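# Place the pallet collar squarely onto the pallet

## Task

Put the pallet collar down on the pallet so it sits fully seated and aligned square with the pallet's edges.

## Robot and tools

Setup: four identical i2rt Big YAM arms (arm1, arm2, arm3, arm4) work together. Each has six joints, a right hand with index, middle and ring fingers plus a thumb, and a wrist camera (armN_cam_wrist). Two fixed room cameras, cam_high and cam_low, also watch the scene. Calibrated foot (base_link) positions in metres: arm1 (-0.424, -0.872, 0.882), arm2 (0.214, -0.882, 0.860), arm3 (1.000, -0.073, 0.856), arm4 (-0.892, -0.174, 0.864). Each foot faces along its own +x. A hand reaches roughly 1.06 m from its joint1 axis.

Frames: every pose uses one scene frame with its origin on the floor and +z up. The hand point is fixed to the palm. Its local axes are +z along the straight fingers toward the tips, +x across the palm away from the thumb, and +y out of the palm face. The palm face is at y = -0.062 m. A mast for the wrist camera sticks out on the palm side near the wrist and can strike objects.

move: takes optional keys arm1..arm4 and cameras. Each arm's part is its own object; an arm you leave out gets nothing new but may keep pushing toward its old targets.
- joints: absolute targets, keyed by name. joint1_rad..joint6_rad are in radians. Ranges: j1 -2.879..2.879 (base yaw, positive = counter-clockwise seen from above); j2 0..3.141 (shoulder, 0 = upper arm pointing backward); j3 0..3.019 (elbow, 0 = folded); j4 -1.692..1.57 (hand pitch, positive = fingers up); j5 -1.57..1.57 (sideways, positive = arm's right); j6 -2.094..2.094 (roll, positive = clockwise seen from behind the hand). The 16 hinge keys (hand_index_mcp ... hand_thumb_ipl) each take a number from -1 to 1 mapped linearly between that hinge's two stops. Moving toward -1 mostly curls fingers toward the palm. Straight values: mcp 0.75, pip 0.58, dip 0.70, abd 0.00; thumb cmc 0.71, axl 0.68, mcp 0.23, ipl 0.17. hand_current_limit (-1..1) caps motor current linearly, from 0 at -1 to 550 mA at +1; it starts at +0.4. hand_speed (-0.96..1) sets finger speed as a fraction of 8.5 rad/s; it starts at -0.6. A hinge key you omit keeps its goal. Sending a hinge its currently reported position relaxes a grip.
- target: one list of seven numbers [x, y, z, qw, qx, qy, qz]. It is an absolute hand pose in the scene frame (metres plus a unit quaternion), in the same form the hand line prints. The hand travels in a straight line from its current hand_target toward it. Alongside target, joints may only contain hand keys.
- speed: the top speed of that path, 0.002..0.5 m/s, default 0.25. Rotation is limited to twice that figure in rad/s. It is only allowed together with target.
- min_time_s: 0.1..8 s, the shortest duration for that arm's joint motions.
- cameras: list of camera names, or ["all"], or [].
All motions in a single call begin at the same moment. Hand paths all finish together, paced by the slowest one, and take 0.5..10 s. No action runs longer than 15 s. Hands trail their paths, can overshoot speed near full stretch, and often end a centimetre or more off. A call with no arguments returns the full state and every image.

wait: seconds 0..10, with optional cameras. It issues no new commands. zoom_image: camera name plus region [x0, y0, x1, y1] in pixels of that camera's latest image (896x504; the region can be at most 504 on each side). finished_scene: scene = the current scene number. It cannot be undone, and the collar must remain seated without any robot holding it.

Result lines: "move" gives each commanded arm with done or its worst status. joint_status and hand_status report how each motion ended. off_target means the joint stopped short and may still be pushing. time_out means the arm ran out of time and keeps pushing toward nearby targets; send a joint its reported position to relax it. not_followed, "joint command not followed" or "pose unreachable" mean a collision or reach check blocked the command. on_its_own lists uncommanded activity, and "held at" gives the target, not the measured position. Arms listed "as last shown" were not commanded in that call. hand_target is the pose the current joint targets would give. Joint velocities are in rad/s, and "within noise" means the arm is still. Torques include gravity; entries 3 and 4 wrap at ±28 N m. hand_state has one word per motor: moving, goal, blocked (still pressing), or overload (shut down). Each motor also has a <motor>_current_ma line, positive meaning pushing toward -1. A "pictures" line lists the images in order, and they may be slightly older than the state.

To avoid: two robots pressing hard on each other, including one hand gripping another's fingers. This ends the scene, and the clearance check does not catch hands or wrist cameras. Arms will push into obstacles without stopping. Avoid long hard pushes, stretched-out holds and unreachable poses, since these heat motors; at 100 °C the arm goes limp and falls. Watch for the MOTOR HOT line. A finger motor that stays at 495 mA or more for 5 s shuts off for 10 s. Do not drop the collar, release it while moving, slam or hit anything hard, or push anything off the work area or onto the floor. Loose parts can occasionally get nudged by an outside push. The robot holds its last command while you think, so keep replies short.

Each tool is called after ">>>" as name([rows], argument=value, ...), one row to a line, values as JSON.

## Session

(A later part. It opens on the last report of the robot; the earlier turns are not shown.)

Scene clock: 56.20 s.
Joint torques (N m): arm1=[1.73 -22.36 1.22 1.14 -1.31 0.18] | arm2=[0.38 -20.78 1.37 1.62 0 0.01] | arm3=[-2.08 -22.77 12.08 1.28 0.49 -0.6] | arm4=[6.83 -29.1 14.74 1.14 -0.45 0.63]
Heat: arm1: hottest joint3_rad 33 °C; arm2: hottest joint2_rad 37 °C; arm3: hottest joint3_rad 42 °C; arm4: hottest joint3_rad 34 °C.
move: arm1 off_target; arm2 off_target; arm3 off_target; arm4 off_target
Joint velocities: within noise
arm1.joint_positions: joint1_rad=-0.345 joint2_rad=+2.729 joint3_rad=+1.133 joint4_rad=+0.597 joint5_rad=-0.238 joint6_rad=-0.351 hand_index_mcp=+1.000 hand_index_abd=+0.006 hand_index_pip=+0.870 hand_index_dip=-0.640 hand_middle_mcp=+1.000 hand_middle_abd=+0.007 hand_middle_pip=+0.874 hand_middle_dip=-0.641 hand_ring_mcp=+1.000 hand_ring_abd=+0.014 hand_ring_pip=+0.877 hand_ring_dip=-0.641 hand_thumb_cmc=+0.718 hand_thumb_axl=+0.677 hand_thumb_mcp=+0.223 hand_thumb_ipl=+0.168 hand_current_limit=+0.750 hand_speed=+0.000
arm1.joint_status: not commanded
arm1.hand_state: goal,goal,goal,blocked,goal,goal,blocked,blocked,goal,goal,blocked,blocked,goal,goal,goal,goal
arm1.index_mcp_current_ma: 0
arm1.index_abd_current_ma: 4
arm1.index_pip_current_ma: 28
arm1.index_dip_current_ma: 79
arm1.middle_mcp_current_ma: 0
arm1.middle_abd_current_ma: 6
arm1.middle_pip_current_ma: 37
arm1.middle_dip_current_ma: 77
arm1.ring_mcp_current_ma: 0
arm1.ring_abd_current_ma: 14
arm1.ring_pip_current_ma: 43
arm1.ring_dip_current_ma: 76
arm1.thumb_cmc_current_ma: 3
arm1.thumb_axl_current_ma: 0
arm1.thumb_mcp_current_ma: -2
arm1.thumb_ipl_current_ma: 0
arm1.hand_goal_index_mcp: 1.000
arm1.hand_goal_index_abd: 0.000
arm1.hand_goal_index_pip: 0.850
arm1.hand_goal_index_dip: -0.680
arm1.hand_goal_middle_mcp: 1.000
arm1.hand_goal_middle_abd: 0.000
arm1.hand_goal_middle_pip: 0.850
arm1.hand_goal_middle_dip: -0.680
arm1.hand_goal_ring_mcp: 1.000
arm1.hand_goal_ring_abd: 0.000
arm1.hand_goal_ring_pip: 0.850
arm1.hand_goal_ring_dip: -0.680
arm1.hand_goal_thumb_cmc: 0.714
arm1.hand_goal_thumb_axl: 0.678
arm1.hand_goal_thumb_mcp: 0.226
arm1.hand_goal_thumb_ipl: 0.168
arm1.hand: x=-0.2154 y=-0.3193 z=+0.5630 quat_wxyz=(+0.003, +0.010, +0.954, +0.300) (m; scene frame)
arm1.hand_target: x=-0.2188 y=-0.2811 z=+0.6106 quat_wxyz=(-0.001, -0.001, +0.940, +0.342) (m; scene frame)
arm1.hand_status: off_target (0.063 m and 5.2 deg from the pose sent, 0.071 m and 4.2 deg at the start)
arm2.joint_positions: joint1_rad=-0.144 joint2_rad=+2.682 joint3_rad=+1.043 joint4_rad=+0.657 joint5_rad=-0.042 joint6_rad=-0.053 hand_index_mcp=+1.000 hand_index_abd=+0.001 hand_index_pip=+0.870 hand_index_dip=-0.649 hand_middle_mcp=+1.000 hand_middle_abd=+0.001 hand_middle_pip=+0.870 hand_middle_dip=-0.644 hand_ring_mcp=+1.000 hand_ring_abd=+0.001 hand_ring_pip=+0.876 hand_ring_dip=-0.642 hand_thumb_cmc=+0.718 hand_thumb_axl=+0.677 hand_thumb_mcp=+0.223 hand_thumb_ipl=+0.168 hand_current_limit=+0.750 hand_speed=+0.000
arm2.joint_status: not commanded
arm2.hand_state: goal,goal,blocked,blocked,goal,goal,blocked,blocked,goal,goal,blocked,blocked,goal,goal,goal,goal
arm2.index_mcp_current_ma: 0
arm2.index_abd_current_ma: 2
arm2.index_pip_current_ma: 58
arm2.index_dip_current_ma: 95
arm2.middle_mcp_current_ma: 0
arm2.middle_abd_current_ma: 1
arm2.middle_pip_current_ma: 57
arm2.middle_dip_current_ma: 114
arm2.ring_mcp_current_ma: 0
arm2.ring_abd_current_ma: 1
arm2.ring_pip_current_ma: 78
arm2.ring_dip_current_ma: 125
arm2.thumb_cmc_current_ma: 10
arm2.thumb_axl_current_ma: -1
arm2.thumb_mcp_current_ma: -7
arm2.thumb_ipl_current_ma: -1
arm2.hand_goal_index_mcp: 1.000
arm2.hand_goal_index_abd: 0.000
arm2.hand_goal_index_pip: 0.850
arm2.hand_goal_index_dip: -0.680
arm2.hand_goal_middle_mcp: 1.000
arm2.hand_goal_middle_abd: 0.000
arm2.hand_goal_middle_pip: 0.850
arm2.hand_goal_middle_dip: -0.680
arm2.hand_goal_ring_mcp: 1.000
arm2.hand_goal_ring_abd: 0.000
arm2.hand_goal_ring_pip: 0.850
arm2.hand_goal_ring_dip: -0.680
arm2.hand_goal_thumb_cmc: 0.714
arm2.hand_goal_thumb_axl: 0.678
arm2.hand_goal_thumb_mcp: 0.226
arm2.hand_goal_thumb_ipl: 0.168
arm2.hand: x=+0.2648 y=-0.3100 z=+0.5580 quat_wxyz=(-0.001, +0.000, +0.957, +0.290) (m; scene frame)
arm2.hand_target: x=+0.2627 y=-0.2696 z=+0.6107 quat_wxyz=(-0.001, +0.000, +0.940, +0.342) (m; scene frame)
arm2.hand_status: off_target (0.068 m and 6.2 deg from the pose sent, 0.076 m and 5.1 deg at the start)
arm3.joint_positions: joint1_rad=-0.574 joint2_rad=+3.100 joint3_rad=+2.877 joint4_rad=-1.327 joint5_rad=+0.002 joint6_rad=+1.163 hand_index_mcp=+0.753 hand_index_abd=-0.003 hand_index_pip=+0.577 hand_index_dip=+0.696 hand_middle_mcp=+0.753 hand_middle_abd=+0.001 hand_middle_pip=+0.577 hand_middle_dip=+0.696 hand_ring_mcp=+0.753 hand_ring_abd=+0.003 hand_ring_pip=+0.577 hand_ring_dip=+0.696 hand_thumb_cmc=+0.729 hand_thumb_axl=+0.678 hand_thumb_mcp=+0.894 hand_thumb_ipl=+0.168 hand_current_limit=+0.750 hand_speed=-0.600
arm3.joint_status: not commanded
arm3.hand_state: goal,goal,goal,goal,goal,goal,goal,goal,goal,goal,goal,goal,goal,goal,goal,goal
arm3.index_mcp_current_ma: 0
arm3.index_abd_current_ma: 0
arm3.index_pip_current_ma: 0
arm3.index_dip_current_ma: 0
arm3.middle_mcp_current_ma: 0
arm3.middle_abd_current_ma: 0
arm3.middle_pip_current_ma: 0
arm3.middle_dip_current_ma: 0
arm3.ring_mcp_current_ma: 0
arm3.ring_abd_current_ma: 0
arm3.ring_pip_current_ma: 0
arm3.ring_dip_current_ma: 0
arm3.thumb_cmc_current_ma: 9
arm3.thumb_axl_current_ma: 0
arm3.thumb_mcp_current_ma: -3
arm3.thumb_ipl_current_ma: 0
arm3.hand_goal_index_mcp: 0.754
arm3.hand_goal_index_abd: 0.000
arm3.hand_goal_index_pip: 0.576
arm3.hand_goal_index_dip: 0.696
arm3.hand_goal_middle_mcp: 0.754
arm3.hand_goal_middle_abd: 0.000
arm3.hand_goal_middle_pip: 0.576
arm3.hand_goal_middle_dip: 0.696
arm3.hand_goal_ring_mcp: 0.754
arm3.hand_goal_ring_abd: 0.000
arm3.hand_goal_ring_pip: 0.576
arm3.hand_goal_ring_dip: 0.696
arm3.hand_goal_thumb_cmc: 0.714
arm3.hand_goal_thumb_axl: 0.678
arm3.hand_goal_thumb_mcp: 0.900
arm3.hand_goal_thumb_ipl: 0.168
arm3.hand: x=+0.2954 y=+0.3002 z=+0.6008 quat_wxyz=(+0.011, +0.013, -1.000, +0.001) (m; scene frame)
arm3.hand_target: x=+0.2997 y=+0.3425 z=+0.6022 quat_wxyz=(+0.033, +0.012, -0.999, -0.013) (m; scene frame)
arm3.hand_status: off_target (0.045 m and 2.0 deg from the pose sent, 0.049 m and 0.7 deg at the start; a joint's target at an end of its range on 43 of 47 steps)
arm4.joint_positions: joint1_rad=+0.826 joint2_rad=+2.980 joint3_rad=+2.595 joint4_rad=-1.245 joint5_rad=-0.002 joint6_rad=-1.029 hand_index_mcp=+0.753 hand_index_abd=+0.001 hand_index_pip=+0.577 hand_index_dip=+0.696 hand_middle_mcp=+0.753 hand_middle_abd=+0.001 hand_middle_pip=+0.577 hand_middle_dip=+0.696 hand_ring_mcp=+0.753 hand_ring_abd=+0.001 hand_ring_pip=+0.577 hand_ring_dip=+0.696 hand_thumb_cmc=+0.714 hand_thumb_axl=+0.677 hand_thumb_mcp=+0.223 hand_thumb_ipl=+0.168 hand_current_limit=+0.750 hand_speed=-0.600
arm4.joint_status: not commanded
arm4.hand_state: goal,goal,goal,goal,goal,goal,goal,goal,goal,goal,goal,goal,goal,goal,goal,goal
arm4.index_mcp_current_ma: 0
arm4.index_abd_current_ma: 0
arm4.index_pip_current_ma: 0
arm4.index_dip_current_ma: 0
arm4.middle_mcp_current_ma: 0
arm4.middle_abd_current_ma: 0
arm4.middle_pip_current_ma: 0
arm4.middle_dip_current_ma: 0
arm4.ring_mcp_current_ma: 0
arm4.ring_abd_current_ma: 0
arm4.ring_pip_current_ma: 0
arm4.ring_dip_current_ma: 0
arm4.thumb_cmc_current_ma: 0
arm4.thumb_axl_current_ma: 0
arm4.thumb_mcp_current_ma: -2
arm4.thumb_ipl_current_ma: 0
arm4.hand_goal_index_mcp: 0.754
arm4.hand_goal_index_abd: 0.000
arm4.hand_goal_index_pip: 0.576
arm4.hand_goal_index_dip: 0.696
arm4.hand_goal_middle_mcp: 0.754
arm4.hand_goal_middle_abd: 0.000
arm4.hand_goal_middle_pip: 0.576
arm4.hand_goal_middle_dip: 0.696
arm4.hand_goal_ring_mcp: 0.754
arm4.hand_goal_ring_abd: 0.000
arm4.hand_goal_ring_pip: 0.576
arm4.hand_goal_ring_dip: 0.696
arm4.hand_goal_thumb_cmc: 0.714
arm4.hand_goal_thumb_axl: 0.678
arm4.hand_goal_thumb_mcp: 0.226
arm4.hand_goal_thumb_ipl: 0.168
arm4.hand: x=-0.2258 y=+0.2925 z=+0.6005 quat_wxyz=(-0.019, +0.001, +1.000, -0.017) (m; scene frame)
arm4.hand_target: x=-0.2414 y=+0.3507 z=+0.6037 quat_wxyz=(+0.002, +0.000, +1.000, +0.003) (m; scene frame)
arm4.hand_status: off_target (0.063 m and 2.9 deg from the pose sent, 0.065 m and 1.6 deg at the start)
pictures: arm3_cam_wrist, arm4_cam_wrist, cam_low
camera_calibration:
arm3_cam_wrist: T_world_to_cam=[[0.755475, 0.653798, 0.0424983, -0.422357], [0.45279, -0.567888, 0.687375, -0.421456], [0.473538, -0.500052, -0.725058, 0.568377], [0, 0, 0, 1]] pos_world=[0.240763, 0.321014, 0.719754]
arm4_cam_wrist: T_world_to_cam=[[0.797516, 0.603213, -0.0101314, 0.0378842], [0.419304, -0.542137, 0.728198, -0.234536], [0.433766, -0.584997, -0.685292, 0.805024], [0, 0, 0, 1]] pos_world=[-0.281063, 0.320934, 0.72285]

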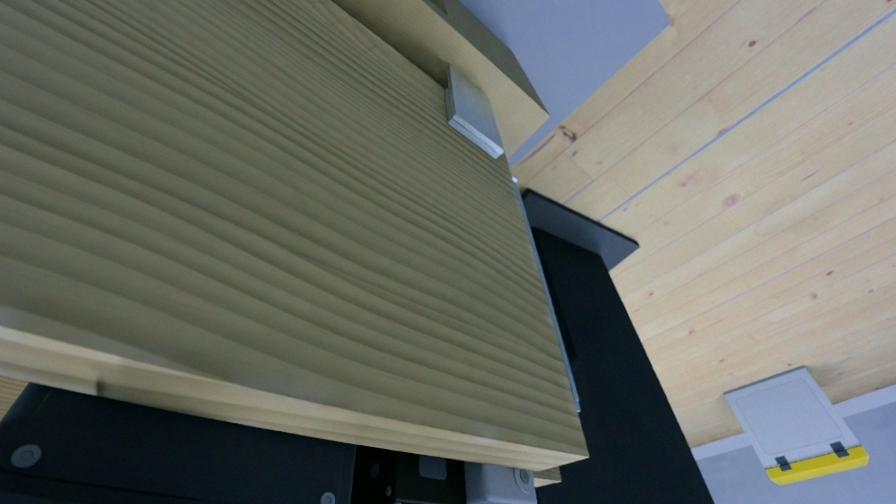

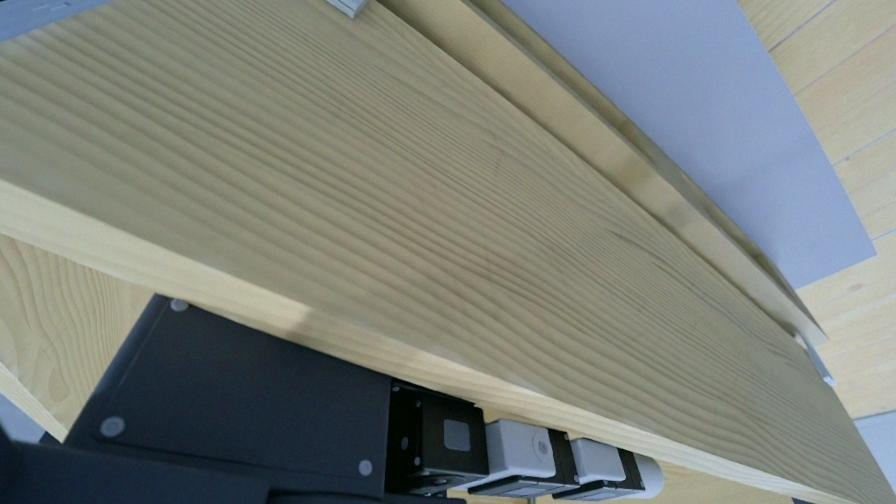

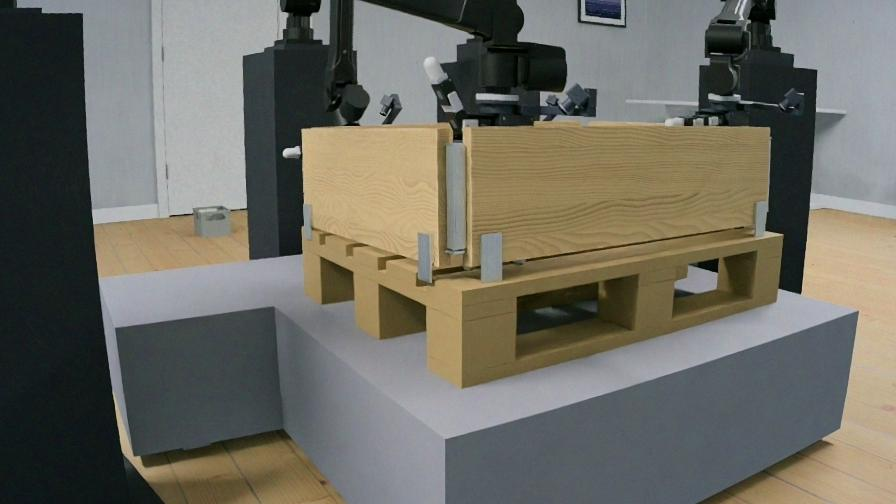

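>>> move(arm1={"target":[-0.218,-0.250,0.615,0,0,0.9397,0.342],"speed":0.06}, arm2={"target":[0.263,-0.240,0.615,0,0,0.9397,0.342],"speed":0.06}, arm3={"target":[0.295,0.39,0.61,0,0,0.996,0.087],"speed":0.08}, arm4={"target":[-0.235,0.385,0.61,0,0,0.996,0.087],"speed":0.08}, cameras=["cam_low","arm3_cam_wrist","arm4_cam_wrist"])

>>> zoom_image(camera="arm3_cam_wrist", region=[380, 0, 620, 200])

>>> zoom_image(camera="cam_low", region=[280, 120, 560, 340])

Scene clock: 58.40 s.
Joint torques (N m): arm1=[1.73 -22.71 3.95 1.66 -0.99 0.22] | arm2=[0.56 -20.78 3.92 1.95 -0.04 0.01] | arm3=[-2.73 -23.12 11.63 2.17 1.85 -0.53] | arm4=[6.07 -30.33 12.01 2.18 -1.11 0.47]
Heat: arm1: hottest joint3_rad 33 °C; arm2: hottest joint2_rad 37 °C; arm3: hottest joint3_rad 42 °C; arm4: hottest joint3_rad 35 °C.
move: arm1 off_target; arm2 off_target; arm3 off_target; arm4 off_target
Joint velocities: within noise
arm1.joint_positions: joint1_rad=-0.318 joint2_rad=+2.713 joint3_rad=+1.163 joint4_rad=+0.521 joint5_rad=-0.231 joint6_rad=-0.333 hand_index_mcp=+1.000 hand_index_abd=+0.003 hand_index_pip=+0.852 hand_index_dip=-0.676 hand_middle_mcp=+1.000 hand_middle_abd=+0.004 hand_middle_pip=+0.868 hand_middle_dip=-0.664 hand_ring_mcp=+1.001 hand_ring_abd=+0.020 hand_ring_pip=+0.899 hand_ring_dip=-0.648 hand_thumb_cmc=+0.718 hand_thumb_axl=+0.677 hand_thumb_mcp=+0.223 hand_thumb_ipl=+0.168 hand_current_limit=+0.750 hand_speed=+0.000
arm1.joint_status: not commanded
arm1.hand_state: goal,goal,goal,goal,goal,goal,goal,goal,goal,goal,blocked,blocked,goal,goal,goal,goal
arm1.index_mcp_current_ma: 0
arm1.index_abd_current_ma: 2
arm1.index_pip_current_ma: 1
arm1.index_dip_current_ma: 2
arm1.middle_mcp_current_ma: 0
arm1.middle_abd_current_ma: 3
arm1.middle_pip_current_ma: 25
arm1.middle_dip_current_ma: 21
arm1.ring_mcp_current_ma: 0
arm1.ring_abd_current_ma: 23
arm1.ring_pip_current_ma: 105
arm1.ring_dip_current_ma: 58
arm1.thumb_cmc_current_ma: 3
arm1.thumb_axl_current_ma: 0
arm1.thumb_mcp_current_ma: -2
arm1.thumb_ipl_current_ma: 0
arm1.hand_goal_index_mcp: 1.000
arm1.hand_goal_index_abd: 0.000
arm1.hand_goal_index_pip: 0.850
arm1.hand_goal_index_dip: -0.680
arm1.hand_goal_middle_mcp: 1.000
arm1.hand_goal_middle_abd: 0.000
arm1.hand_goal_middle_pip: 0.850
arm1.hand_goal_middle_dip: -0.680
arm1.hand_goal_ring_mcp: 1.000
arm1.hand_goal_ring_abd: 0.000
arm1.hand_goal_ring_pip: 0.850
arm1.hand_goal_ring_dip: -0.680
arm1.hand_goal_thumb_cmc: 0.714
arm1.hand_goal_thumb_axl: 0.678
arm1.hand_goal_thumb_mcp: 0.226
arm1.hand_goal_thumb_ipl: 0.168
arm1.hand: x=-0.2229 y=-0.3042 z=+0.5624 quat_wxyz=(-0.006, +0.009, +0.958, +0.286) (m; scene frame)
arm1.hand_target: x=-0.2196 y=-0.2528 z=+0.6160 quat_wxyz=(-0.001, -0.001, +0.940, +0.342) (m; scene frame)
arm1.hand_status: off_target (0.076 m and 6.8 deg from the pose sent, 0.087 m and 5.2 deg at the start)
arm2.joint_positions: joint1_rad=-0.142 joint2_rad=+2.668 joint3_rad=+1.081 joint4_rad=+0.574 joint5_rad=-0.039 joint6_rad=-0.049 hand_index_mcp=+1.000 hand_index_abd=+0.001 hand_index_pip=+0.865 hand_index_dip=-0.660 hand_middle_mcp=+1.000 hand_middle_abd=+0.000 hand_middle_pip=+0.874 hand_middle_dip=-0.652 hand_ring_mcp=+1.001 hand_ring_abd=+0.001 hand_ring_pip=+0.889 hand_ring_dip=-0.643 hand_thumb_cmc=+0.718 hand_thumb_axl=+0.677 hand_thumb_mcp=+0.223 hand_thumb_ipl=+0.168 hand_current_limit=+0.750 hand_speed=+0.000
arm2.joint_status: not commanded
arm2.hand_state: goal,goal,goal,blocked,goal,goal,blocked,blocked,goal,goal,blocked,blocked,goal,goal,goal,goal
arm2.index_mcp_current_ma: 0
arm2.index_abd_current_ma: 2
arm2.index_pip_current_ma: 39
arm2.index_dip_current_ma: 58
arm2.middle_mcp_current_ma: 0
arm2.middle_abd_current_ma: 0
arm2.middle_pip_current_ma: 70
arm2.middle_dip_current_ma: 85
arm2.ring_mcp_current_ma: 1
arm2.ring_abd_current_ma: 1
arm2.ring_pip_current_ma: 125
arm2.ring_dip_current_ma: 118
arm2.thumb_cmc_current_ma: 10
arm2.thumb_axl_current_ma: -1
arm2.thumb_mcp_current_ma: -7
arm2.thumb_ipl_current_ma: -1
arm2.hand_goal_index_mcp: 1.000
arm2.hand_goal_index_abd: 0.000
arm2.hand_goal_index_pip: 0.850
arm2.hand_goal_index_dip: -0.680
arm2.hand_goal_middle_mcp: 1.000
arm2.hand_goal_middle_abd: 0.000
arm2.hand_goal_middle_pip: 0.850
arm2.hand_goal_middle_dip: -0.680
arm2.hand_goal_ring_mcp: 1.000
arm2.hand_goal_ring_abd: 0.000
arm2.hand_goal_ring_pip: 0.850
arm2.hand_goal_ring_dip: -0.680
arm2.hand_goal_thumb_cmc: 0.714
arm2.hand_goal_thumb_axl: 0.678
arm2.hand_goal_thumb_mcp: 0.226
arm2.hand_goal_thumb_ipl: 0.168
arm2.hand: x=+0.2652 y=-0.2967 z=+0.5559 quat_wxyz=(-0.001, +0.001, +0.961, +0.276) (m; scene frame)
arm2.hand_target: x=+0.2624 y=-0.2435 z=+0.6154 quat_wxyz=(-0.001, +0.000, +0.940, +0.342) (m; scene frame)
arm2.hand_status: off_target (0.082 m and 8.0 deg from the pose sent, 0.090 m and 6.2 deg at the start)
arm3.joint_positions: joint1_rad=-0.577 joint2_rad=+3.108 joint3_rad=+2.877 joint4_rad=-1.267 joint5_rad=+0.125 joint6_rad=+1.122 hand_index_mcp=+0.805 hand_index_abd=+0.006 hand_index_pip=+0.603 hand_index_dip=+0.705 hand_middle_mcp=+0.798 hand_middle_abd=+0.005 hand_middle_pip=+0.599 hand_middle_dip=+0.704 hand_ring_mcp=+0.789 hand_ring_abd=+0.013 hand_ring_pip=+0.598 hand_ring_dip=+0.709 hand_thumb_cmc=+0.724 hand_thumb_axl=+0.680 hand_thumb_mcp=+0.895 hand_thumb_ipl=+0.168 hand_current_limit=+0.750 hand_speed=-0.600
arm3.joint_status: not commanded
arm3.hand_state: blocked,goal,blocked,goal,blocked,goal,blocked,goal,blocked,goal,blocked,goal,goal,goal,goal,goal
arm3.index_mcp_current_ma: 75
arm3.index_abd_current_ma: 2
arm3.index_pip_current_ma: 23
arm3.index_dip_current_ma: 3
arm3.middle_mcp_current_ma: 59
arm3.middle_abd_current_ma: 1
arm3.middle_pip_current_ma: 18
arm3.middle_dip_current_ma: 3
arm3.ring_mcp_current_ma: 40
arm3.ring_abd_current_ma: 6
arm3.ring_pip_current_ma: 17
arm3.ring_dip_current_ma: 7
arm3.thumb_cmc_current_ma: 5
arm3.thumb_axl_current_ma: 0
arm3.thumb_mcp_current_ma: -2
arm3.thumb_ipl_current_ma: 0
arm3.hand_goal_index_mcp: 0.754
arm3.hand_goal_index_abd: 0.000
arm3.hand_goal_index_pip: 0.576
arm3.hand_goal_index_dip: 0.696
arm3.hand_goal_middle_mcp: 0.754
arm3.hand_goal_middle_abd: 0.000
arm3.hand_goal_middle_pip: 0.576
arm3.hand_goal_middle_dip: 0.696
arm3.hand_goal_ring_mcp: 0.754
arm3.hand_goal_ring_abd: 0.000
arm3.hand_goal_ring_pip: 0.576
arm3.hand_goal_ring_dip: 0.696
arm3.hand_goal_thumb_cmc: 0.714
arm3.hand_goal_thumb_axl: 0.678
arm3.hand_goal_thumb_mcp: 0.900
arm3.hand_goal_thumb_ipl: 0.168
arm3.hand: x=+0.2905 y=+0.3261 z=+0.6079 quat_wxyz=(+0.010, +0.030, -0.997, -0.066) (m; scene frame)
arm3.hand_target: x=+0.3027 y=+0.3854 z=+0.6138 quat_wxyz=(+0.031, +0.013, -0.995, -0.097) (m; scene frame)
arm3.hand_status: off_target (0.064 m and 4.4 deg from the pose sent, 0.090 m and 10.2 deg at the start; a joint's target at an end of its range on 35 of 50 steps)
arm4.joint_positions: joint1_rad=+0.835 joint2_rad=+2.986 joint3_rad=+2.591 joint4_rad=-1.145 joint5_rad=-0.130 joint6_rad=-1.005 hand_index_mcp=+0.772 hand_index_abd=+0.000 hand_index_pip=+0.584 hand_index_dip=+0.700 hand_middle_mcp=+0.776 hand_middle_abd=-0.001 hand_middle_pip=+0.591 hand_middle_dip=+0.703 hand_ring_mcp=+0.787 hand_ring_abd=-0.001 hand_ring_pip=+0.592 hand_ring_dip=+0.702 hand_thumb_cmc=+0.714 hand_thumb_axl=+0.677 hand_thumb_mcp=+0.223 hand_thumb_ipl=+0.168 hand_current_limit=+0.750 hand_speed=-0.600
arm4.joint_status: not commanded
arm4.hand_state: goal,goal,goal,goal,blocked,goal,goal,goal,blocked,goal,goal,goal,goal,goal,goal,goal
arm4.index_mcp_current_ma: 21
arm4.index_abd_current_ma: 0
arm4.index_pip_current_ma: 6
arm4.index_dip_current_ma: 2
arm4.middle_mcp_current_ma: 30
arm4.middle_abd_current_ma: 0
arm4.middle_pip_current_ma: 16
arm4.middle_dip_current_ma: 5
arm4.ring_mcp_current_ma: 54
arm4.ring_abd_current_ma: 0
arm4.ring_pip_current_ma: 16
arm4.ring_dip_current_ma: 4
arm4.thumb_cmc_current_ma: 0
arm4.thumb_axl_current_ma: 0
arm4.thumb_mcp_current_ma: -2
arm4.thumb_ipl_current_ma: 0
arm4.hand_goal_index_mcp: 0.754
arm4.hand_goal_index_abd: 0.000
arm4.hand_goal_index_pip: 0.576
arm4.hand_goal_index_dip: 0.696
arm4.hand_goal_middle_mcp: 0.754
arm4.hand_goal_middle_abd: 0.000
arm4.hand_goal_middle_pip: 0.576
arm4.hand_goal_middle_dip: 0.696
arm4.hand_goal_ring_mcp: 0.754
arm4.hand_goal_ring_abd: 0.000
arm4.hand_goal_ring_pip: 0.576
arm4.hand_goal_ring_dip: 0.696
arm4.hand_goal_thumb_cmc: 0.714
arm4.hand_goal_thumb_axl: 0.678
arm4.hand_goal_thumb_mcp: 0.226
arm4.hand_goal_thumb_ipl: 0.168
arm4.hand: x=-0.2216 y=+0.3271 z=+0.6091 quat_wxyz=(-0.014, +0.007, +0.998, +0.061) (m; scene frame)
arm4.hand_target: x=-0.2403 y=+0.3808 z=+0.6131 quat_wxyz=(-0.001, -0.001, +0.996, +0.088) (m; scene frame)
arm4.hand_status: off_target (0.059 m and 3.5 deg from the pose sent, 0.093 m and 12.1 deg at the start)
pictures: arm3_cam_wrist, arm4_cam_wrist, cam_low
camera_calibration:
arm3_cam_wrist: T_world_to_cam=[[0.733612, 0.66673, 0.131473, -0.487808], [0.472621, -0.639582, 0.606271, -0.34242], [0.488307, -0.38263, -0.784315, 0.582348], [0, 0, 0, 1]] pos_world=[0.235332, 0.329055, 0.728477]
arm4_cam_wrist: T_world_to_cam=[[0.805982, 0.585015, 0.0902769, -0.0395815], [0.403533, -0.6546, 0.639265, -0.136377], [0.433075, -0.478807, -0.763669, 0.842112], [0, 0, 0, 1]] pos_world=[-0.277763, 0.337092, 0.733849]

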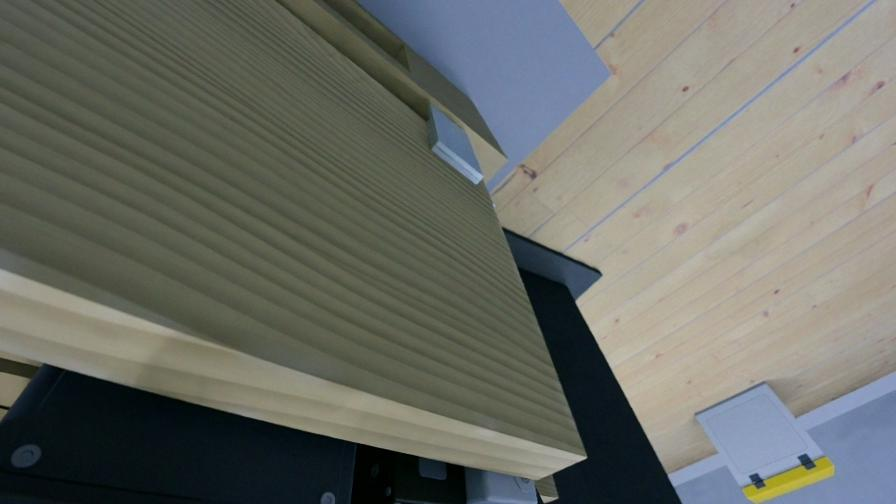

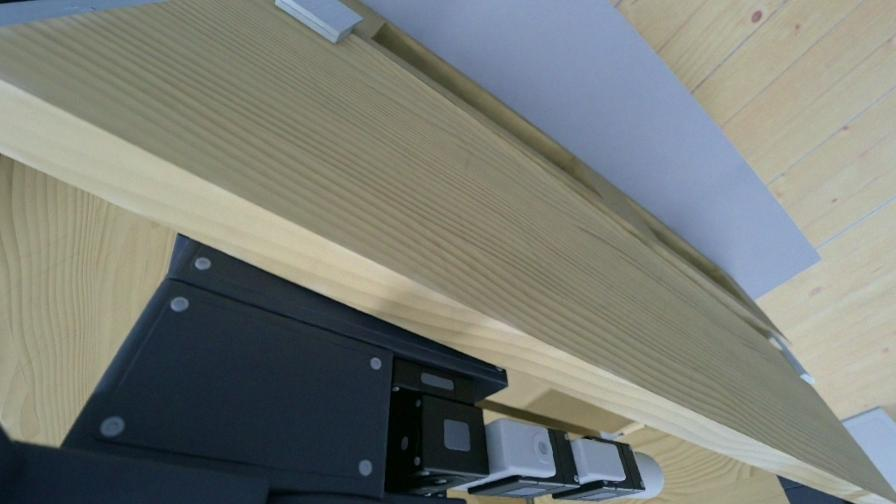

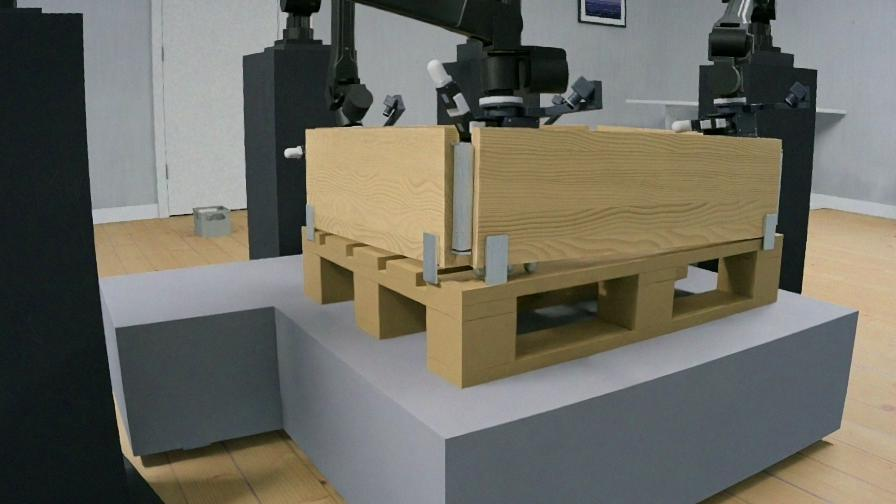

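Scaled by 2.100 from the camera's 896x504 image, which has a finer 1280x720 frame.

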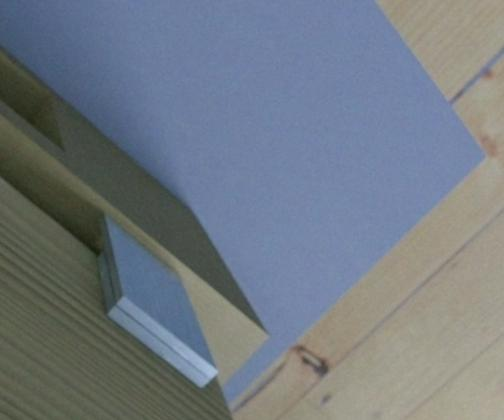

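Scaled by 1.800 from the camera's 896x504 image, which has a finer 1280x720 frame.

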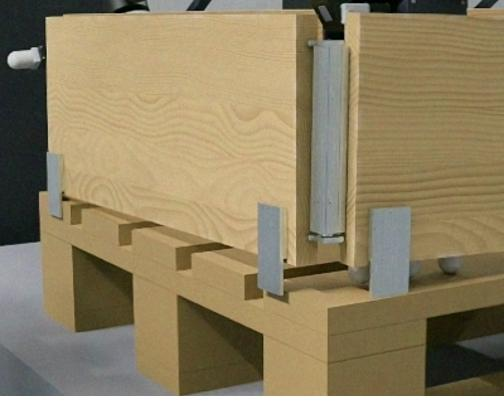

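>>> move(arm1={"target":[-0.218,-0.262,0.615,0,0,0.9397,0.342],"speed":0.06}, arm2={"target":[0.263,-0.252,0.615,0,0,0.9397,0.342],"speed":0.06}, arm3={"target":[0.295,0.41,0.615,0,0,0.996,0.087],"speed":0.06}, arm4={"target":[-0.235,0.395,0.615,0,0,0.996,0.087],"speed":0.06}, cameras=["cam_low","arm3_cam_wrist","arm4_cam_wrist"])

>>> zoom_image(camera="arm3_cam_wrist", region=[380, 0, 620, 200])

>>> zoom_image(camera="cam_low", region=[280, 120, 560, 340])

>>> zoom_image(camera="cam_low", region=[640, 150, 800, 260])

Scene clock: 59.97 s.
Joint torques (N m): arm1=[0.56 -21.6 2.85 2.36 -0.96 0.14] | arm2=[0.32 -20.54 1.87 2.92 -0.07 -0.01] | arm3=[-5.25 -23.65 12.27 2.33 1.77 -0.74] | arm4=[6.83 -29.92 14.17 1.51 -1.04 0.48]
Heat: arm1: hottest joint3_rad 33 °C; arm2: hottest joint2_rad 37 °C; arm3: hottest joint3_rad 42 °C; arm4: hottest joint3_rad 35 °C.
move: arm1 off_target; arm2 off_target; arm3 off_target; arm4 off_target
Joint velocities: within noise
arm1.joint_positions: joint1_rad=-0.318 joint2_rad=+2.700 joint3_rad=+1.151 joint4_rad=+0.521 joint5_rad=-0.239 joint6_rad=-0.333 hand_index_mcp=+1.000 hand_index_abd=+0.003 hand_index_pip=+0.854 hand_index_dip=-0.676 hand_middle_mcp=+1.000 hand_middle_abd=+0.004 hand_middle_pip=+0.871 hand_middle_dip=-0.665 hand_ring_mcp=+1.001 hand_ring_abd=+0.012 hand_ring_pip=+0.889 hand_ring_dip=-0.661 hand_thumb_cmc=+0.718 hand_thumb_axl=+0.677 hand_thumb_mcp=+0.223 hand_thumb_ipl=+0.168 hand_current_limit=+0.750 hand_speed=+0.000
arm1.joint_status: not commanded
arm1.hand_state: goal,goal,goal,goal,goal,goal,blocked,goal,goal,goal,blocked,goal,goal,goal,goal,goal
arm1.index_mcp_current_ma: 0
arm1.index_abd_current_ma: 2
arm1.index_pip_current_ma: 3
arm1.index_dip_current_ma: 2
arm1.middle_mcp_current_ma: 0
arm1.middle_abd_current_ma: 3
arm1.middle_pip_current_ma: 30
arm1.middle_dip_current_ma: 19
arm1.ring_mcp_current_ma: 0
arm1.ring_abd_current_ma: 11
arm1.ring_pip_current_ma: 76
arm1.ring_dip_current_ma: 26
arm1.thumb_cmc_current_ma: 3
arm1.thumb_axl_current_ma: 0
arm1.thumb_mcp_current_ma: -2
arm1.thumb_ipl_current_ma: 0
arm1.hand_goal_index_mcp: 1.000
arm1.hand_goal_index_abd: 0.000
arm1.hand_goal_index_pip: 0.850
arm1.hand_goal_index_dip: -0.680
arm1.hand_goal_middle_mcp: 1.000
arm1.hand_goal_middle_abd: 0.000
arm1.hand_goal_middle_pip: 0.850
arm1.hand_goal_middle_dip: -0.680
arm1.hand_goal_ring_mcp: 1.000
arm1.hand_goal_ring_abd: 0.000
arm1.hand_goal_ring_pip: 0.850
arm1.hand_goal_ring_dip: -0.680
arm1.hand_goal_thumb_cmc: 0.714
arm1.hand_goal_thumb_axl: 0.678
arm1.hand_goal_thumb_mcp: 0.226
arm1.hand_goal_thumb_ipl: 0.168
arm1.hand: x=-0.2244 y=-0.3043 z=+0.5676 quat_wxyz=(-0.010, +0.008, +0.958, +0.288) (m; scene frame)
arm1.hand_target: x=-0.2190 y=-0.2638 z=+0.6151 quat_wxyz=(-0.001, -0.001, +0.940, +0.342) (m; scene frame)
arm1.hand_status: off_target (0.064 m and 6.7 deg from the pose sent, 0.068 m and 6.9 deg at the start)
arm2.joint_positions: joint1_rad=-0.142 joint2_rad=+2.667 joint3_rad=+1.078 joint4_rad=+0.574 joint5_rad=-0.039 joint6_rad=-0.049 hand_index_mcp=+1.000 hand_index_abd=+0.001 hand_index_pip=+0.865 hand_index_dip=-0.660 hand_middle_mcp=+1.000 hand_middle_abd=+0.000 hand_middle_pip=+0.874 hand_middle_dip=-0.652 hand_ring_mcp=+1.001 hand_ring_abd=+0.001 hand_ring_pip=+0.889 hand_ring_dip=-0.643 hand_thumb_cmc=+0.718 hand_thumb_axl=+0.677 hand_thumb_mcp=+0.223 hand_thumb_ipl=+0.168 hand_current_limit=+0.750 hand_speed=+0.000
arm2.joint_status: not commanded
arm2.hand_state: goal,goal,goal,blocked,goal,goal,blocked,blocked,goal,goal,blocked,blocked,goal,goal,goal,goal
arm2.index_mcp_current_ma: 0
arm2.index_abd_current_ma: 2
arm2.index_pip_current_ma: 39
arm2.index_dip_current_ma: 58
arm2.middle_mcp_current_ma: 0
arm2.middle_abd_current_ma: 0
arm2.middle_pip_current_ma: 70
arm2.middle_dip_current_ma: 85
arm2.ring_mcp_current_ma: 1
arm2.ring_abd_current_ma: 1
arm2.ring_pip_current_ma: 125
arm2.ring_dip_current_ma: 118
arm2.thumb_cmc_current_ma: 10
arm2.thumb_axl_current_ma: -1
arm2.thumb_mcp_current_ma: -7
arm2.thumb_ipl_current_ma: -1
arm2.hand_goal_index_mcp: 1.000
arm2.hand_goal_index_abd: 0.000
arm2.hand_goal_index_pip: 0.850
arm2.hand_goal_index_dip: -0.680
arm2.hand_goal_middle_mcp: 1.000
arm2.hand_goal_middle_abd: 0.000
arm2.hand_goal_middle_pip: 0.850
arm2.hand_goal_middle_dip: -0.680
arm2.hand_goal_ring_mcp: 1.000
arm2.hand_goal_ring_abd: 0.000
arm2.hand_goal_ring_pip: 0.850
arm2.hand_goal_ring_dip: -0.680
arm2.hand_goal_thumb_cmc: 0.714
arm2.hand_goal_thumb_axl: 0.678
arm2.hand_goal_thumb_mcp: 0.226
arm2.hand_goal_thumb_ipl: 0.168
arm2.hand: x=+0.2652 y=-0.2976 z=+0.5560 quat_wxyz=(-0.001, +0.001, +0.962, +0.275) (m; scene frame)
arm2.hand_target: x=+0.2626 y=-0.2540 z=+0.6137 quat_wxyz=(-0.001, +0.000, +0.940, +0.342) (m; scene frame)
arm2.hand_status: off_target (0.075 m and 8.1 deg from the pose sent, 0.074 m and 8.0 deg at the start)
arm3.joint_positions: joint1_rad=-0.578 joint2_rad=+3.108 joint3_rad=+2.877 joint4_rad=-1.267 joint5_rad=+0.126 joint6_rad=+1.113 hand_index_mcp=+0.808 hand_index_abd=+0.006 hand_index_pip=+0.603 hand_index_dip=+0.705 hand_middle_mcp=+0.798 hand_middle_abd=+0.005 hand_middle_pip=+0.599 hand_middle_dip=+0.704 hand_ring_mcp=+0.788 hand_ring_abd=+0.013 hand_ring_pip=+0.598 hand_ring_dip=+0.709 hand_thumb_cmc=+0.731 hand_thumb_axl=+0.680 hand_thumb_mcp=+0.895 hand_thumb_ipl=+0.168 hand_current_limit=+0.750 hand_speed=-0.600
arm3.joint_status: not commanded
arm3.hand_state: blocked,goal,blocked,goal,blocked,goal,blocked,goal,blocked,goal,blocked,goal,goal,goal,goal,goal
arm3.index_mcp_current_ma: 83
arm3.index_abd_current_ma: 2
arm3.index_pip_current_ma: 23
arm3.index_dip_current_ma: 3
arm3.middle_mcp_current_ma: 59
arm3.middle_abd_current_ma: 1
arm3.middle_pip_current_ma: 18
arm3.middle_dip_current_ma: 3
arm3.ring_mcp_current_ma: 39
arm3.ring_abd_current_ma: 6
arm3.ring_pip_current_ma: 17
arm3.ring_dip_current_ma: 7
arm3.thumb_cmc_current_ma: 11
arm3.thumb_axl_current_ma: 0
arm3.thumb_mcp_current_ma: -2
arm3.thumb_ipl_current_ma: 0
arm3.hand_goal_index_mcp: 0.754
arm3.hand_goal_index_abd: 0.000
arm3.hand_goal_index_pip: 0.576
arm3.hand_goal_index_dip: 0.696
arm3.hand_goal_middle_mcp: 0.754
arm3.hand_goal_middle_abd: 0.000
arm3.hand_goal_middle_pip: 0.576
arm3.hand_goal_middle_dip: 0.696
arm3.hand_goal_ring_mcp: 0.754
arm3.hand_goal_ring_abd: 0.000
arm3.hand_goal_ring_pip: 0.576
arm3.hand_goal_ring_dip: 0.696
arm3.hand_goal_thumb_cmc: 0.714
arm3.hand_goal_thumb_axl: 0.678
arm3.hand_goal_thumb_mcp: 0.900
arm3.hand_goal_thumb_ipl: 0.168
arm3.hand: x=+0.2902 y=+0.3272 z=+0.6080 quat_wxyz=(+0.010, +0.034, -0.997, -0.067) (m; scene frame)
arm3.hand_target: x=+0.3066 y=+0.4033 z=+0.6205 quat_wxyz=(+0.035, +0.015, -0.994, -0.101) (m; scene frame)
arm3.hand_status: off_target (0.083 m and 4.6 deg from the pose sent, 0.084 m and 4.4 deg at the start; a joint's target at an end of its range on 28 of 35 steps)
arm4.joint_positions: joint1_rad=+0.836 joint2_rad=+2.986 joint3_rad=+2.591 joint4_rad=-1.145 joint5_rad=-0.130 joint6_rad=-0.996 hand_index_mcp=+0.769 hand_index_abd=+0.000 hand_index_pip=+0.584 hand_index_dip=+0.700 hand_middle_mcp=+0.776 hand_middle_abd=+0.000 hand_middle_pip=+0.591 hand_middle_dip=+0.703 hand_ring_mcp=+0.787 hand_ring_abd=+0.000 hand_ring_pip=+0.592 hand_ring_dip=+0.702 hand_thumb_cmc=+0.714 hand_thumb_axl=+0.677 hand_thumb_mcp=+0.223 hand_thumb_ipl=+0.168 hand_current_limit=+0.750 hand_speed=-0.600
arm4.joint_status: not commanded
arm4.hand_state: goal,goal,goal,goal,blocked,goal,goal,goal,blocked,goal,goal,goal,goal,goal,goal,goal
arm4.index_mcp_current_ma: 16
arm4.index_abd_current_ma: 0
arm4.index_pip_current_ma: 6
arm4.index_dip_current_ma: 2
arm4.middle_mcp_current_ma: 29
arm4.middle_abd_current_ma: 0
arm4.middle_pip_current_ma: 16
arm4.middle_dip_current_ma: 5
arm4.ring_mcp_current_ma: 54
arm4.ring_abd_current_ma: 0
arm4.ring_pip_current_ma: 16
arm4.ring_dip_current_ma: 4
arm4.thumb_cmc_current_ma: 0
arm4.thumb_axl_current_ma: 0
arm4.thumb_mcp_current_ma: -2
arm4.thumb_ipl_current_ma: 0
arm4.hand_goal_index_mcp: 0.754
arm4.hand_goal_index_abd: 0.000
arm4.hand_goal_index_pip: 0.576
arm4.hand_goal_index_dip: 0.696
arm4.hand_goal_middle_mcp: 0.754
arm4.hand_goal_middle_abd: 0.000
arm4.hand_goal_middle_pip: 0.576
arm4.hand_goal_middle_dip: 0.696
arm4.hand_goal_ring_mcp: 0.754
arm4.hand_goal_ring_abd: 0.000
arm4.hand_goal_ring_pip: 0.576
arm4.hand_goal_ring_dip: 0.696
arm4.hand_goal_thumb_cmc: 0.714
arm4.hand_goal_thumb_axl: 0.678
arm4.hand_goal_thumb_mcp: 0.226
arm4.hand_goal_thumb_ipl: 0.168
arm4.hand: x=-0.2213 y=+0.3273 z=+0.6088 quat_wxyz=(-0.015, +0.011, +0.998, +0.061) (m; scene frame)
arm4.hand_target: x=-0.2421 y=+0.3898 z=+0.6188 quat_wxyz=(+0.000, -0.001, +0.996, +0.089) (m; scene frame)
arm4.hand_status: off_target (0.069 m and 3.7 deg from the pose sent, 0.069 m and 3.5 deg at the start)
pictures: arm3_cam_wrist, arm4_cam_wrist, cam_low
camera_calibration:
arm3_cam_wrist: T_world_to_cam=[[0.728971, 0.671523, 0.132884, -0.489454], [0.476301, -0.63699, 0.60612, -0.343453], [0.491669, -0.378551, -0.784194, 0.580549], [0, 0, 0, 1]] pos_world=[0.234947, 0.329671, 0.728477]
arm4_cam_wrist: T_world_to_cam=[[0.810959, 0.578254, 0.0892624, -0.0360257], [0.398722, -0.657815, 0.638984, -0.136076], [0.428214, -0.482599, -0.764023, 0.842228], [0, 0, 0, 1]] pos_world=[-0.277181, 0.337777, 0.733648]

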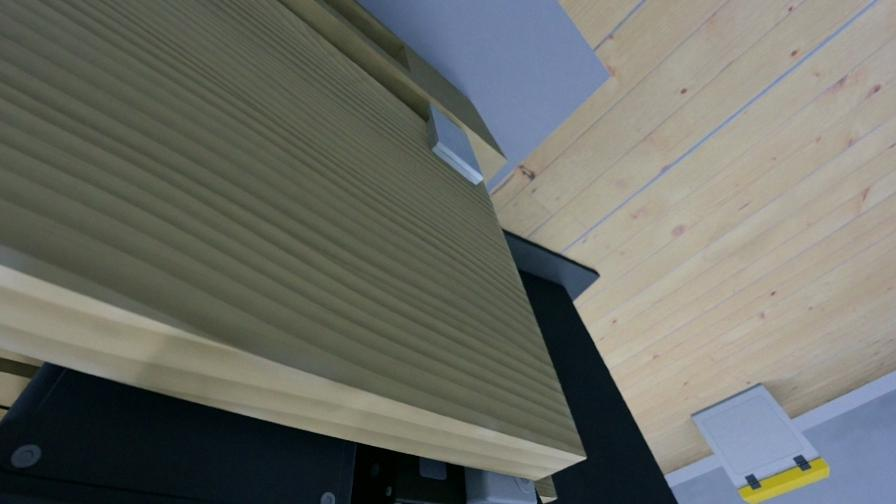

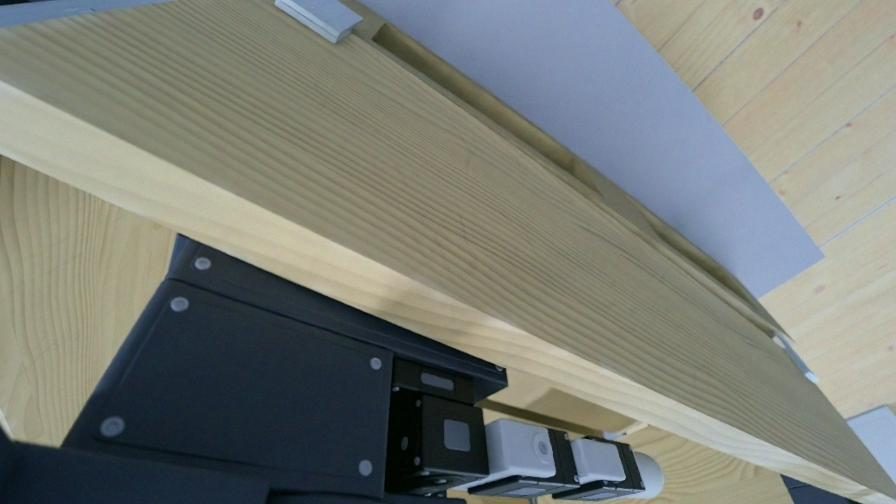

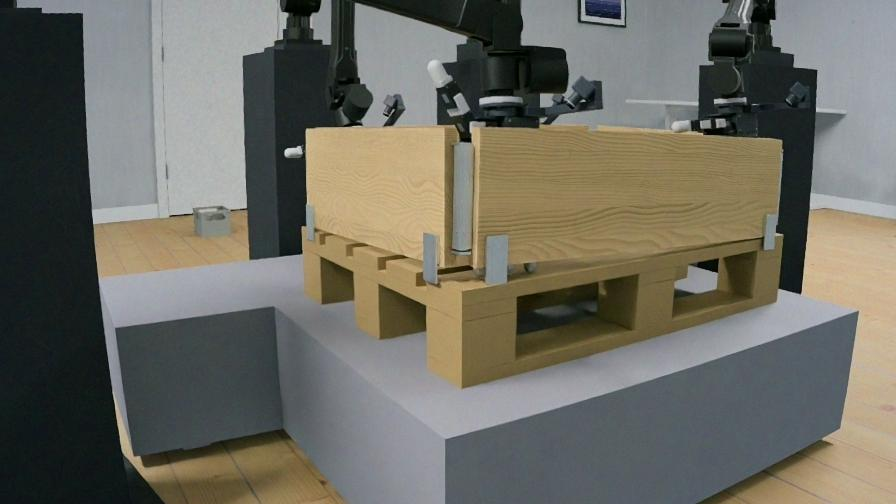

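Scaled by 2.100 from the camera's 896x504 image, which has a finer 1280x720 frame.

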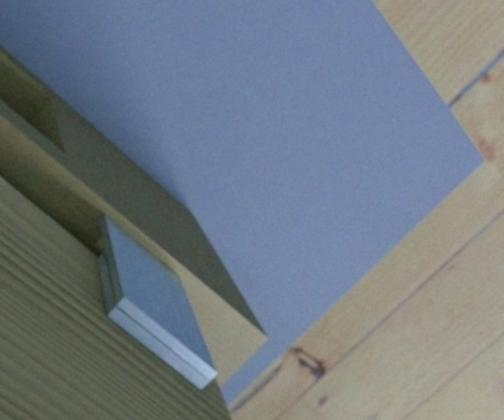

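Scaled by 1.800 from the camera's 896x504 image, which has a finer 1280x720 frame.

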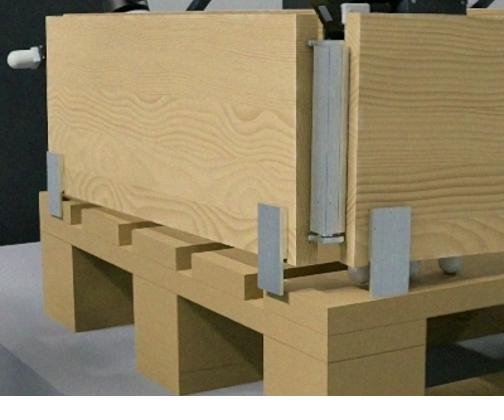

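Scaled by 3.150 from the camera's 896x504 image, which has a finer 1280x720 frame.

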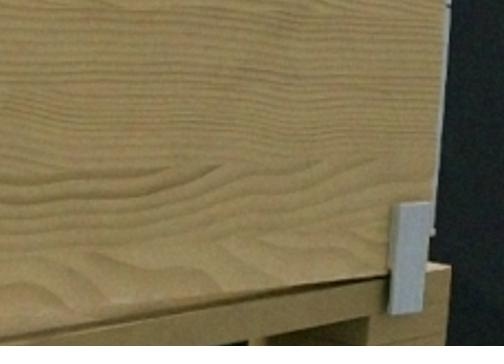

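>>> move(arm2={"target": [0.263, -0.225, 0.617, 0, 0, 0.9397, 0.342], "speed": 0.04}, arm4={"target": [-0.20, 0.415, 0.615, 0, 0, 0.996, 0.087], "speed": 0.04}, arm3={"target": [0.29, 0.426, 0.615, 0, 0, 0.996, 0.087], "speed": 0.04}, cameras=["arm3_cam_wrist", "cam_low"])

Scene clock: 62.33 s.
Joint torques (N m): arm1=[0.97 -21.6 2.99 2.37 -0.77 0.12] | arm2=[0.73 -20.01 6.74 1.73 0 0.03] | arm3=[-4.19 -22.77 12.23 3.06 2.08 -0.67] | arm4=[7.24 -30.27 15.83 3.34 -1.01 0.62]
Heat: arm1: hottest joint2_rad 32 °C; arm2: hottest joint2_rad 37 °C; arm3: hottest joint3_rad 42 °C; arm4: hottest joint3_rad 35 °C.
move: arm2 off_target; arm3 off_target; arm4 off_target
Joint velocities: within noise
arm1: as last shown
arm1.joint_positions: joint1_rad=-0.318 joint2_rad=+2.695 joint3_rad=+1.151 joint4_rad=+0.521 joint5_rad=-0.244 joint6_rad=-0.333 hand_index_mcp=+1.000 hand_index_abd=+0.003 hand_index_pip=+0.852 hand_index_dip=-0.676 hand_middle_mcp=+1.000 hand_middle_abd=+0.003 hand_middle_pip=+0.860 hand_middle_dip=-0.674 hand_ring_mcp=+1.001 hand_ring_abd=+0.008 hand_ring_pip=+0.887 hand_ring_dip=-0.663 hand_thumb_cmc=+0.718 hand_thumb_axl=+0.677 hand_thumb_mcp=+0.223 hand_thumb_ipl=+0.168 hand_current_limit=+0.750 hand_speed=+0.000
arm1.hand_state: goal,goal,goal,goal,goal,goal,goal,goal,goal,goal,blocked,goal,goal,goal,goal,goal
arm1.index_pip_current_ma: 1
arm1.middle_abd_current_ma: 2
arm1.middle_pip_current_ma: 11
arm1.middle_dip_current_ma: 5
arm1.ring_abd_current_ma: 6
arm1.ring_pip_current_ma: 69
arm1.ring_dip_current_ma: 22
arm1.hand: x=-0.2242 y=-0.3020 z=+0.5709 quat_wxyz=(-0.011, +0.007, +0.957, +0.291) (m; scene frame)
arm1.hand_target: x=-0.2190 y=-0.2639 z=+0.6149 quat_wxyz=(-0.001, -0.001, +0.940, +0.342) (m; scene frame)
arm2.joint_positions: joint1_rad=-0.142 joint2_rad=+2.648 joint3_rad=+1.078 joint4_rad=+0.543 joint5_rad=-0.039 joint6_rad=-0.049 hand_index_mcp=+1.000 hand_index_abd=+0.001 hand_index_pip=+0.859 hand_index_dip=-0.674 hand_middle_mcp=+1.000 hand_middle_abd=+0.000 hand_middle_pip=+0.874 hand_middle_dip=-0.663 hand_ring_mcp=+1.001 hand_ring_abd=+0.001 hand_ring_pip=+0.889 hand_ring_dip=-0.643 hand_thumb_cmc=+0.718 hand_thumb_axl=+0.677 hand_thumb_mcp=+0.223 hand_thumb_ipl=+0.168 hand_current_limit=+0.750 hand_speed=+0.000
arm2.joint_status: not commanded
arm2.hand_state: goal,goal,goal,goal,goal,goal,blocked,goal,goal,goal,blocked,blocked,goal,goal,goal,goal
arm2.index_mcp_current_ma: 0
arm2.index_abd_current_ma: 2
arm2.index_pip_current_ma: 21
arm2.index_dip_current_ma: 13
arm2.middle_mcp_current_ma: 0
arm2.middle_abd_current_ma: 0
arm2.middle_pip_current_ma: 70
arm2.middle_dip_current_ma: 47
arm2.ring_mcp_current_ma: 1
arm2.ring_abd_current_ma: 1
arm2.ring_pip_current_ma: 125
arm2.ring_dip_current_ma: 118
arm2.thumb_cmc_current_ma: 10
arm2.thumb_axl_current_ma: -1
arm2.thumb_mcp_current_ma: -7
arm2.thumb_ipl_current_ma: -1
arm2.hand_goal_index_mcp: 1.000
arm2.hand_goal_index_abd: 0.000
arm2.hand_goal_index_pip: 0.850
arm2.hand_goal_index_dip: -0.680
arm2.hand_goal_middle_mcp: 1.000
arm2.hand_goal_middle_abd: 0.000
arm2.hand_goal_middle_pip: 0.850
arm2.hand_goal_middle_dip: -0.680
arm2.hand_goal_ring_mcp: 1.000
arm2.hand_goal_ring_abd: 0.000
arm2.hand_goal_ring_pip: 0.850
arm2.hand_goal_ring_dip: -0.680
arm2.hand_goal_thumb_cmc: 0.714
arm2.hand_goal_thumb_axl: 0.678
arm2.hand_goal_thumb_mcp: 0.226
arm2.hand_goal_thumb_ipl: 0.168
arm2.hand: x=+0.2654 y=-0.2944 z=+0.5607 quat_wxyz=(-0.002, +0.001, +0.963, +0.269) (m; scene frame)
arm2.hand_target: x=+0.2621 y=-0.2307 z=+0.6206 quat_wxyz=(-0.001, +0.000, +0.940, +0.342) (m; scene frame)
arm2.hand_status: off_target (0.089 m and 8.8 deg from the pose sent, 0.095 m and 8.1 deg at the start)
arm3.joint_positions: joint1_rad=-0.606 joint2_rad=+3.109 joint3_rad=+2.877 joint4_rad=-1.233 joint5_rad=+0.107 joint6_rad=+1.069 hand_index_mcp=+0.820 hand_index_abd=+0.004 hand_index_pip=+0.600 hand_index_dip=+0.706 hand_middle_mcp=+0.806 hand_middle_abd=+0.004 hand_middle_pip=+0.605 hand_middle_dip=+0.708 hand_ring_mcp=+0.795 hand_ring_abd=+0.006 hand_ring_pip=+0.603 hand_ring_dip=+0.711 hand_thumb_cmc=+0.717 hand_thumb_axl=+0.680 hand_thumb_mcp=+0.895 hand_thumb_ipl=+0.168 hand_current_limit=+0.750 hand_speed=-0.600
arm3.joint_status: not commanded
arm3.hand_state: blocked,goal,blocked,goal,blocked,goal,blocked,goal,blocked,goal,blocked,goal,goal,goal,goal,goal
arm3.index_mcp_current_ma: 117
arm3.index_abd_current_ma: 1
arm3.index_pip_current_ma: 19
arm3.index_dip_current_ma: 4
arm3.middle_mcp_current_ma: 77
arm3.middle_abd_current_ma: 1
arm3.middle_pip_current_ma: 26
arm3.middle_dip_current_ma: 6
arm3.ring_mcp_current_ma: 53
arm3.ring_abd_current_ma: 1
arm3.ring_pip_current_ma: 23
arm3.ring_dip_current_ma: 9
arm3.thumb_cmc_current_ma: 1
arm3.thumb_axl_current_ma: 0
arm3.thumb_mcp_current_ma: -2
arm3.thumb_ipl_current_ma: 0
arm3.hand_goal_index_mcp: 0.754
arm3.hand_goal_index_abd: 0.000
arm3.hand_goal_index_pip: 0.576
arm3.hand_goal_index_dip: 0.696
arm3.hand_goal_middle_mcp: 0.754
arm3.hand_goal_middle_abd: 0.000
arm3.hand_goal_middle_pip: 0.576
arm3.hand_goal_middle_dip: 0.696
arm3.hand_goal_ring_mcp: 0.754
arm3.hand_goal_ring_abd: 0.000
arm3.hand_goal_ring_pip: 0.576
arm3.hand_goal_ring_dip: 0.696
arm3.hand_goal_thumb_cmc: 0.714
arm3.hand_goal_thumb_axl: 0.678
arm3.hand_goal_thumb_mcp: 0.900
arm3.hand_goal_thumb_ipl: 0.168
arm3.hand: x=+0.2894 y=+0.3477 z=+0.6069 quat_wxyz=(+0.026, +0.041, -0.997, -0.066) (m; scene frame)
arm3.hand_target: x=+0.3017 y=+0.4192 z=+0.6211 quat_wxyz=(+0.055, +0.024, -0.992, -0.108) (m; scene frame)
arm3.hand_status: off_target (0.079 m and 6.1 deg from the pose sent, 0.099 m and 4.7 deg at the start; a joint's target at an end of its range on 42 of 55 steps)
arm4.joint_positions: joint1_rad=+0.838 joint2_rad=+3.114 joint3_rad=+2.819 joint4_rad=-1.210 joint5_rad=-0.114 joint6_rad=-0.974 hand_index_mcp=+0.767 hand_index_abd=-0.005 hand_index_pip=+0.583 hand_index_dip=+0.700 hand_middle_mcp=+0.780 hand_middle_abd=-0.004 hand_middle_pip=+0.594 hand_middle_dip=+0.705 hand_ring_mcp=+0.805 hand_ring_abd=-0.006 hand_ring_pip=+0.594 hand_ring_dip=+0.699 hand_thumb_cmc=+0.714 hand_thumb_axl=+0.677 hand_thumb_mcp=+0.223 hand_thumb_ipl=+0.168 hand_current_limit=+0.750 hand_speed=-0.600
arm4.joint_status: not commanded
arm4.hand_state: goal,goal,goal,goal,blocked,goal,goal,goal,blocked,goal,goal,goal,goal,goal,goal,goal
arm4.index_mcp_current_ma: 14
arm4.index_abd_current_ma: -2
arm4.index_pip_current_ma: 4
arm4.index_dip_current_ma: 2
arm4.middle_mcp_current_ma: 38
arm4.middle_abd_current_ma: -2
arm4.middle_pip_current_ma: 21
arm4.middle_dip_current_ma: 7
arm4.ring_mcp_current_ma: 106
arm4.ring_abd_current_ma: -3
arm4.ring_pip_current_ma: 20
arm4.ring_dip_current_ma: 1
arm4.thumb_cmc_current_ma: 0
arm4.thumb_axl_current_ma: 0
arm4.thumb_mcp_current_ma: -2
arm4.thumb_ipl_current_ma: 0
arm4.hand_goal_index_mcp: 0.754
arm4.hand_goal_index_abd: 0.000
arm4.hand_goal_index_pip: 0.576
arm4.hand_goal_index_dip: 0.696
arm4.hand_goal_middle_mcp: 0.754
arm4.hand_goal_middle_abd: 0.000
arm4.hand_goal_middle_pip: 0.576
arm4.hand_goal_middle_dip: 0.696
arm4.hand_goal_ring_mcp: 0.754
arm4.hand_goal_ring_abd: 0.000
arm4.hand_goal_ring_pip: 0.576
arm4.hand_goal_ring_dip: 0.696
arm4.hand_goal_thumb_cmc: 0.714
arm4.hand_goal_thumb_axl: 0.678
arm4.hand_goal_thumb_mcp: 0.226
arm4.hand_goal_thumb_ipl: 0.168
arm4.hand: x=-0.2044 y=+0.3347 z=+0.5975 quat_wxyz=(+0.004, +0.021, +0.998, +0.063) (m; scene frame)
arm4.hand_target: x=-0.2142 y=+0.4056 z=+0.6237 quat_wxyz=(+0.042, +0.014, +0.993, +0.111) (m; scene frame)
arm4.hand_status: off_target (0.082 m and 3.6 deg from the pose sent, 0.091 m and 3.7 deg at the start; a joint's target at an end of its range on 24 of 55 steps)
pictures: arm3_cam_wrist, cam_low
camera_calibration:
arm3_cam_wrist: T_world_to_cam=[[0.720848, 0.684614, 0.108088, -0.48948], [0.506514, -0.626801, 0.592084, -0.333128], [0.473098, -0.372054, -0.798595, 0.599642], [0, 0, 0, 1]] pos_world=[0.237885, 0.349399, 0.729018]

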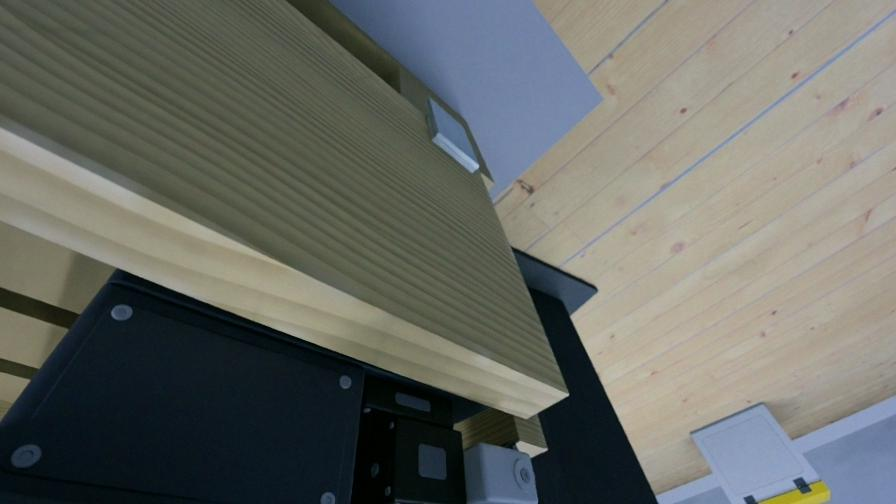

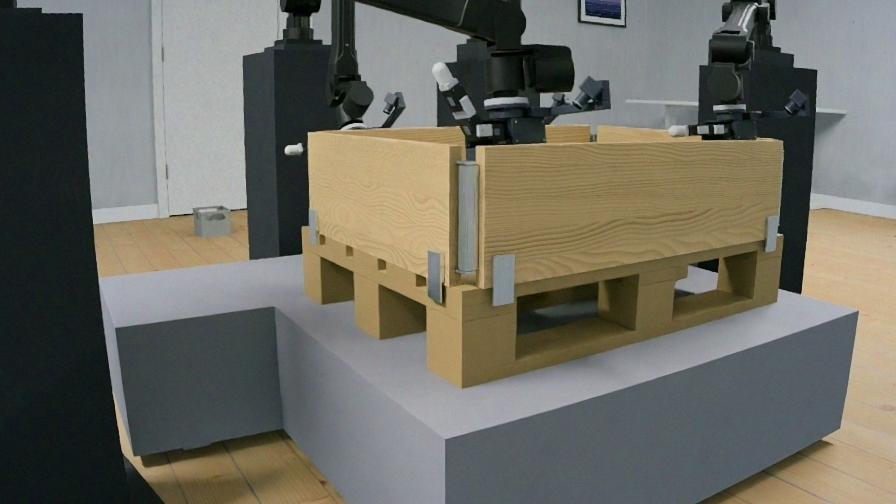

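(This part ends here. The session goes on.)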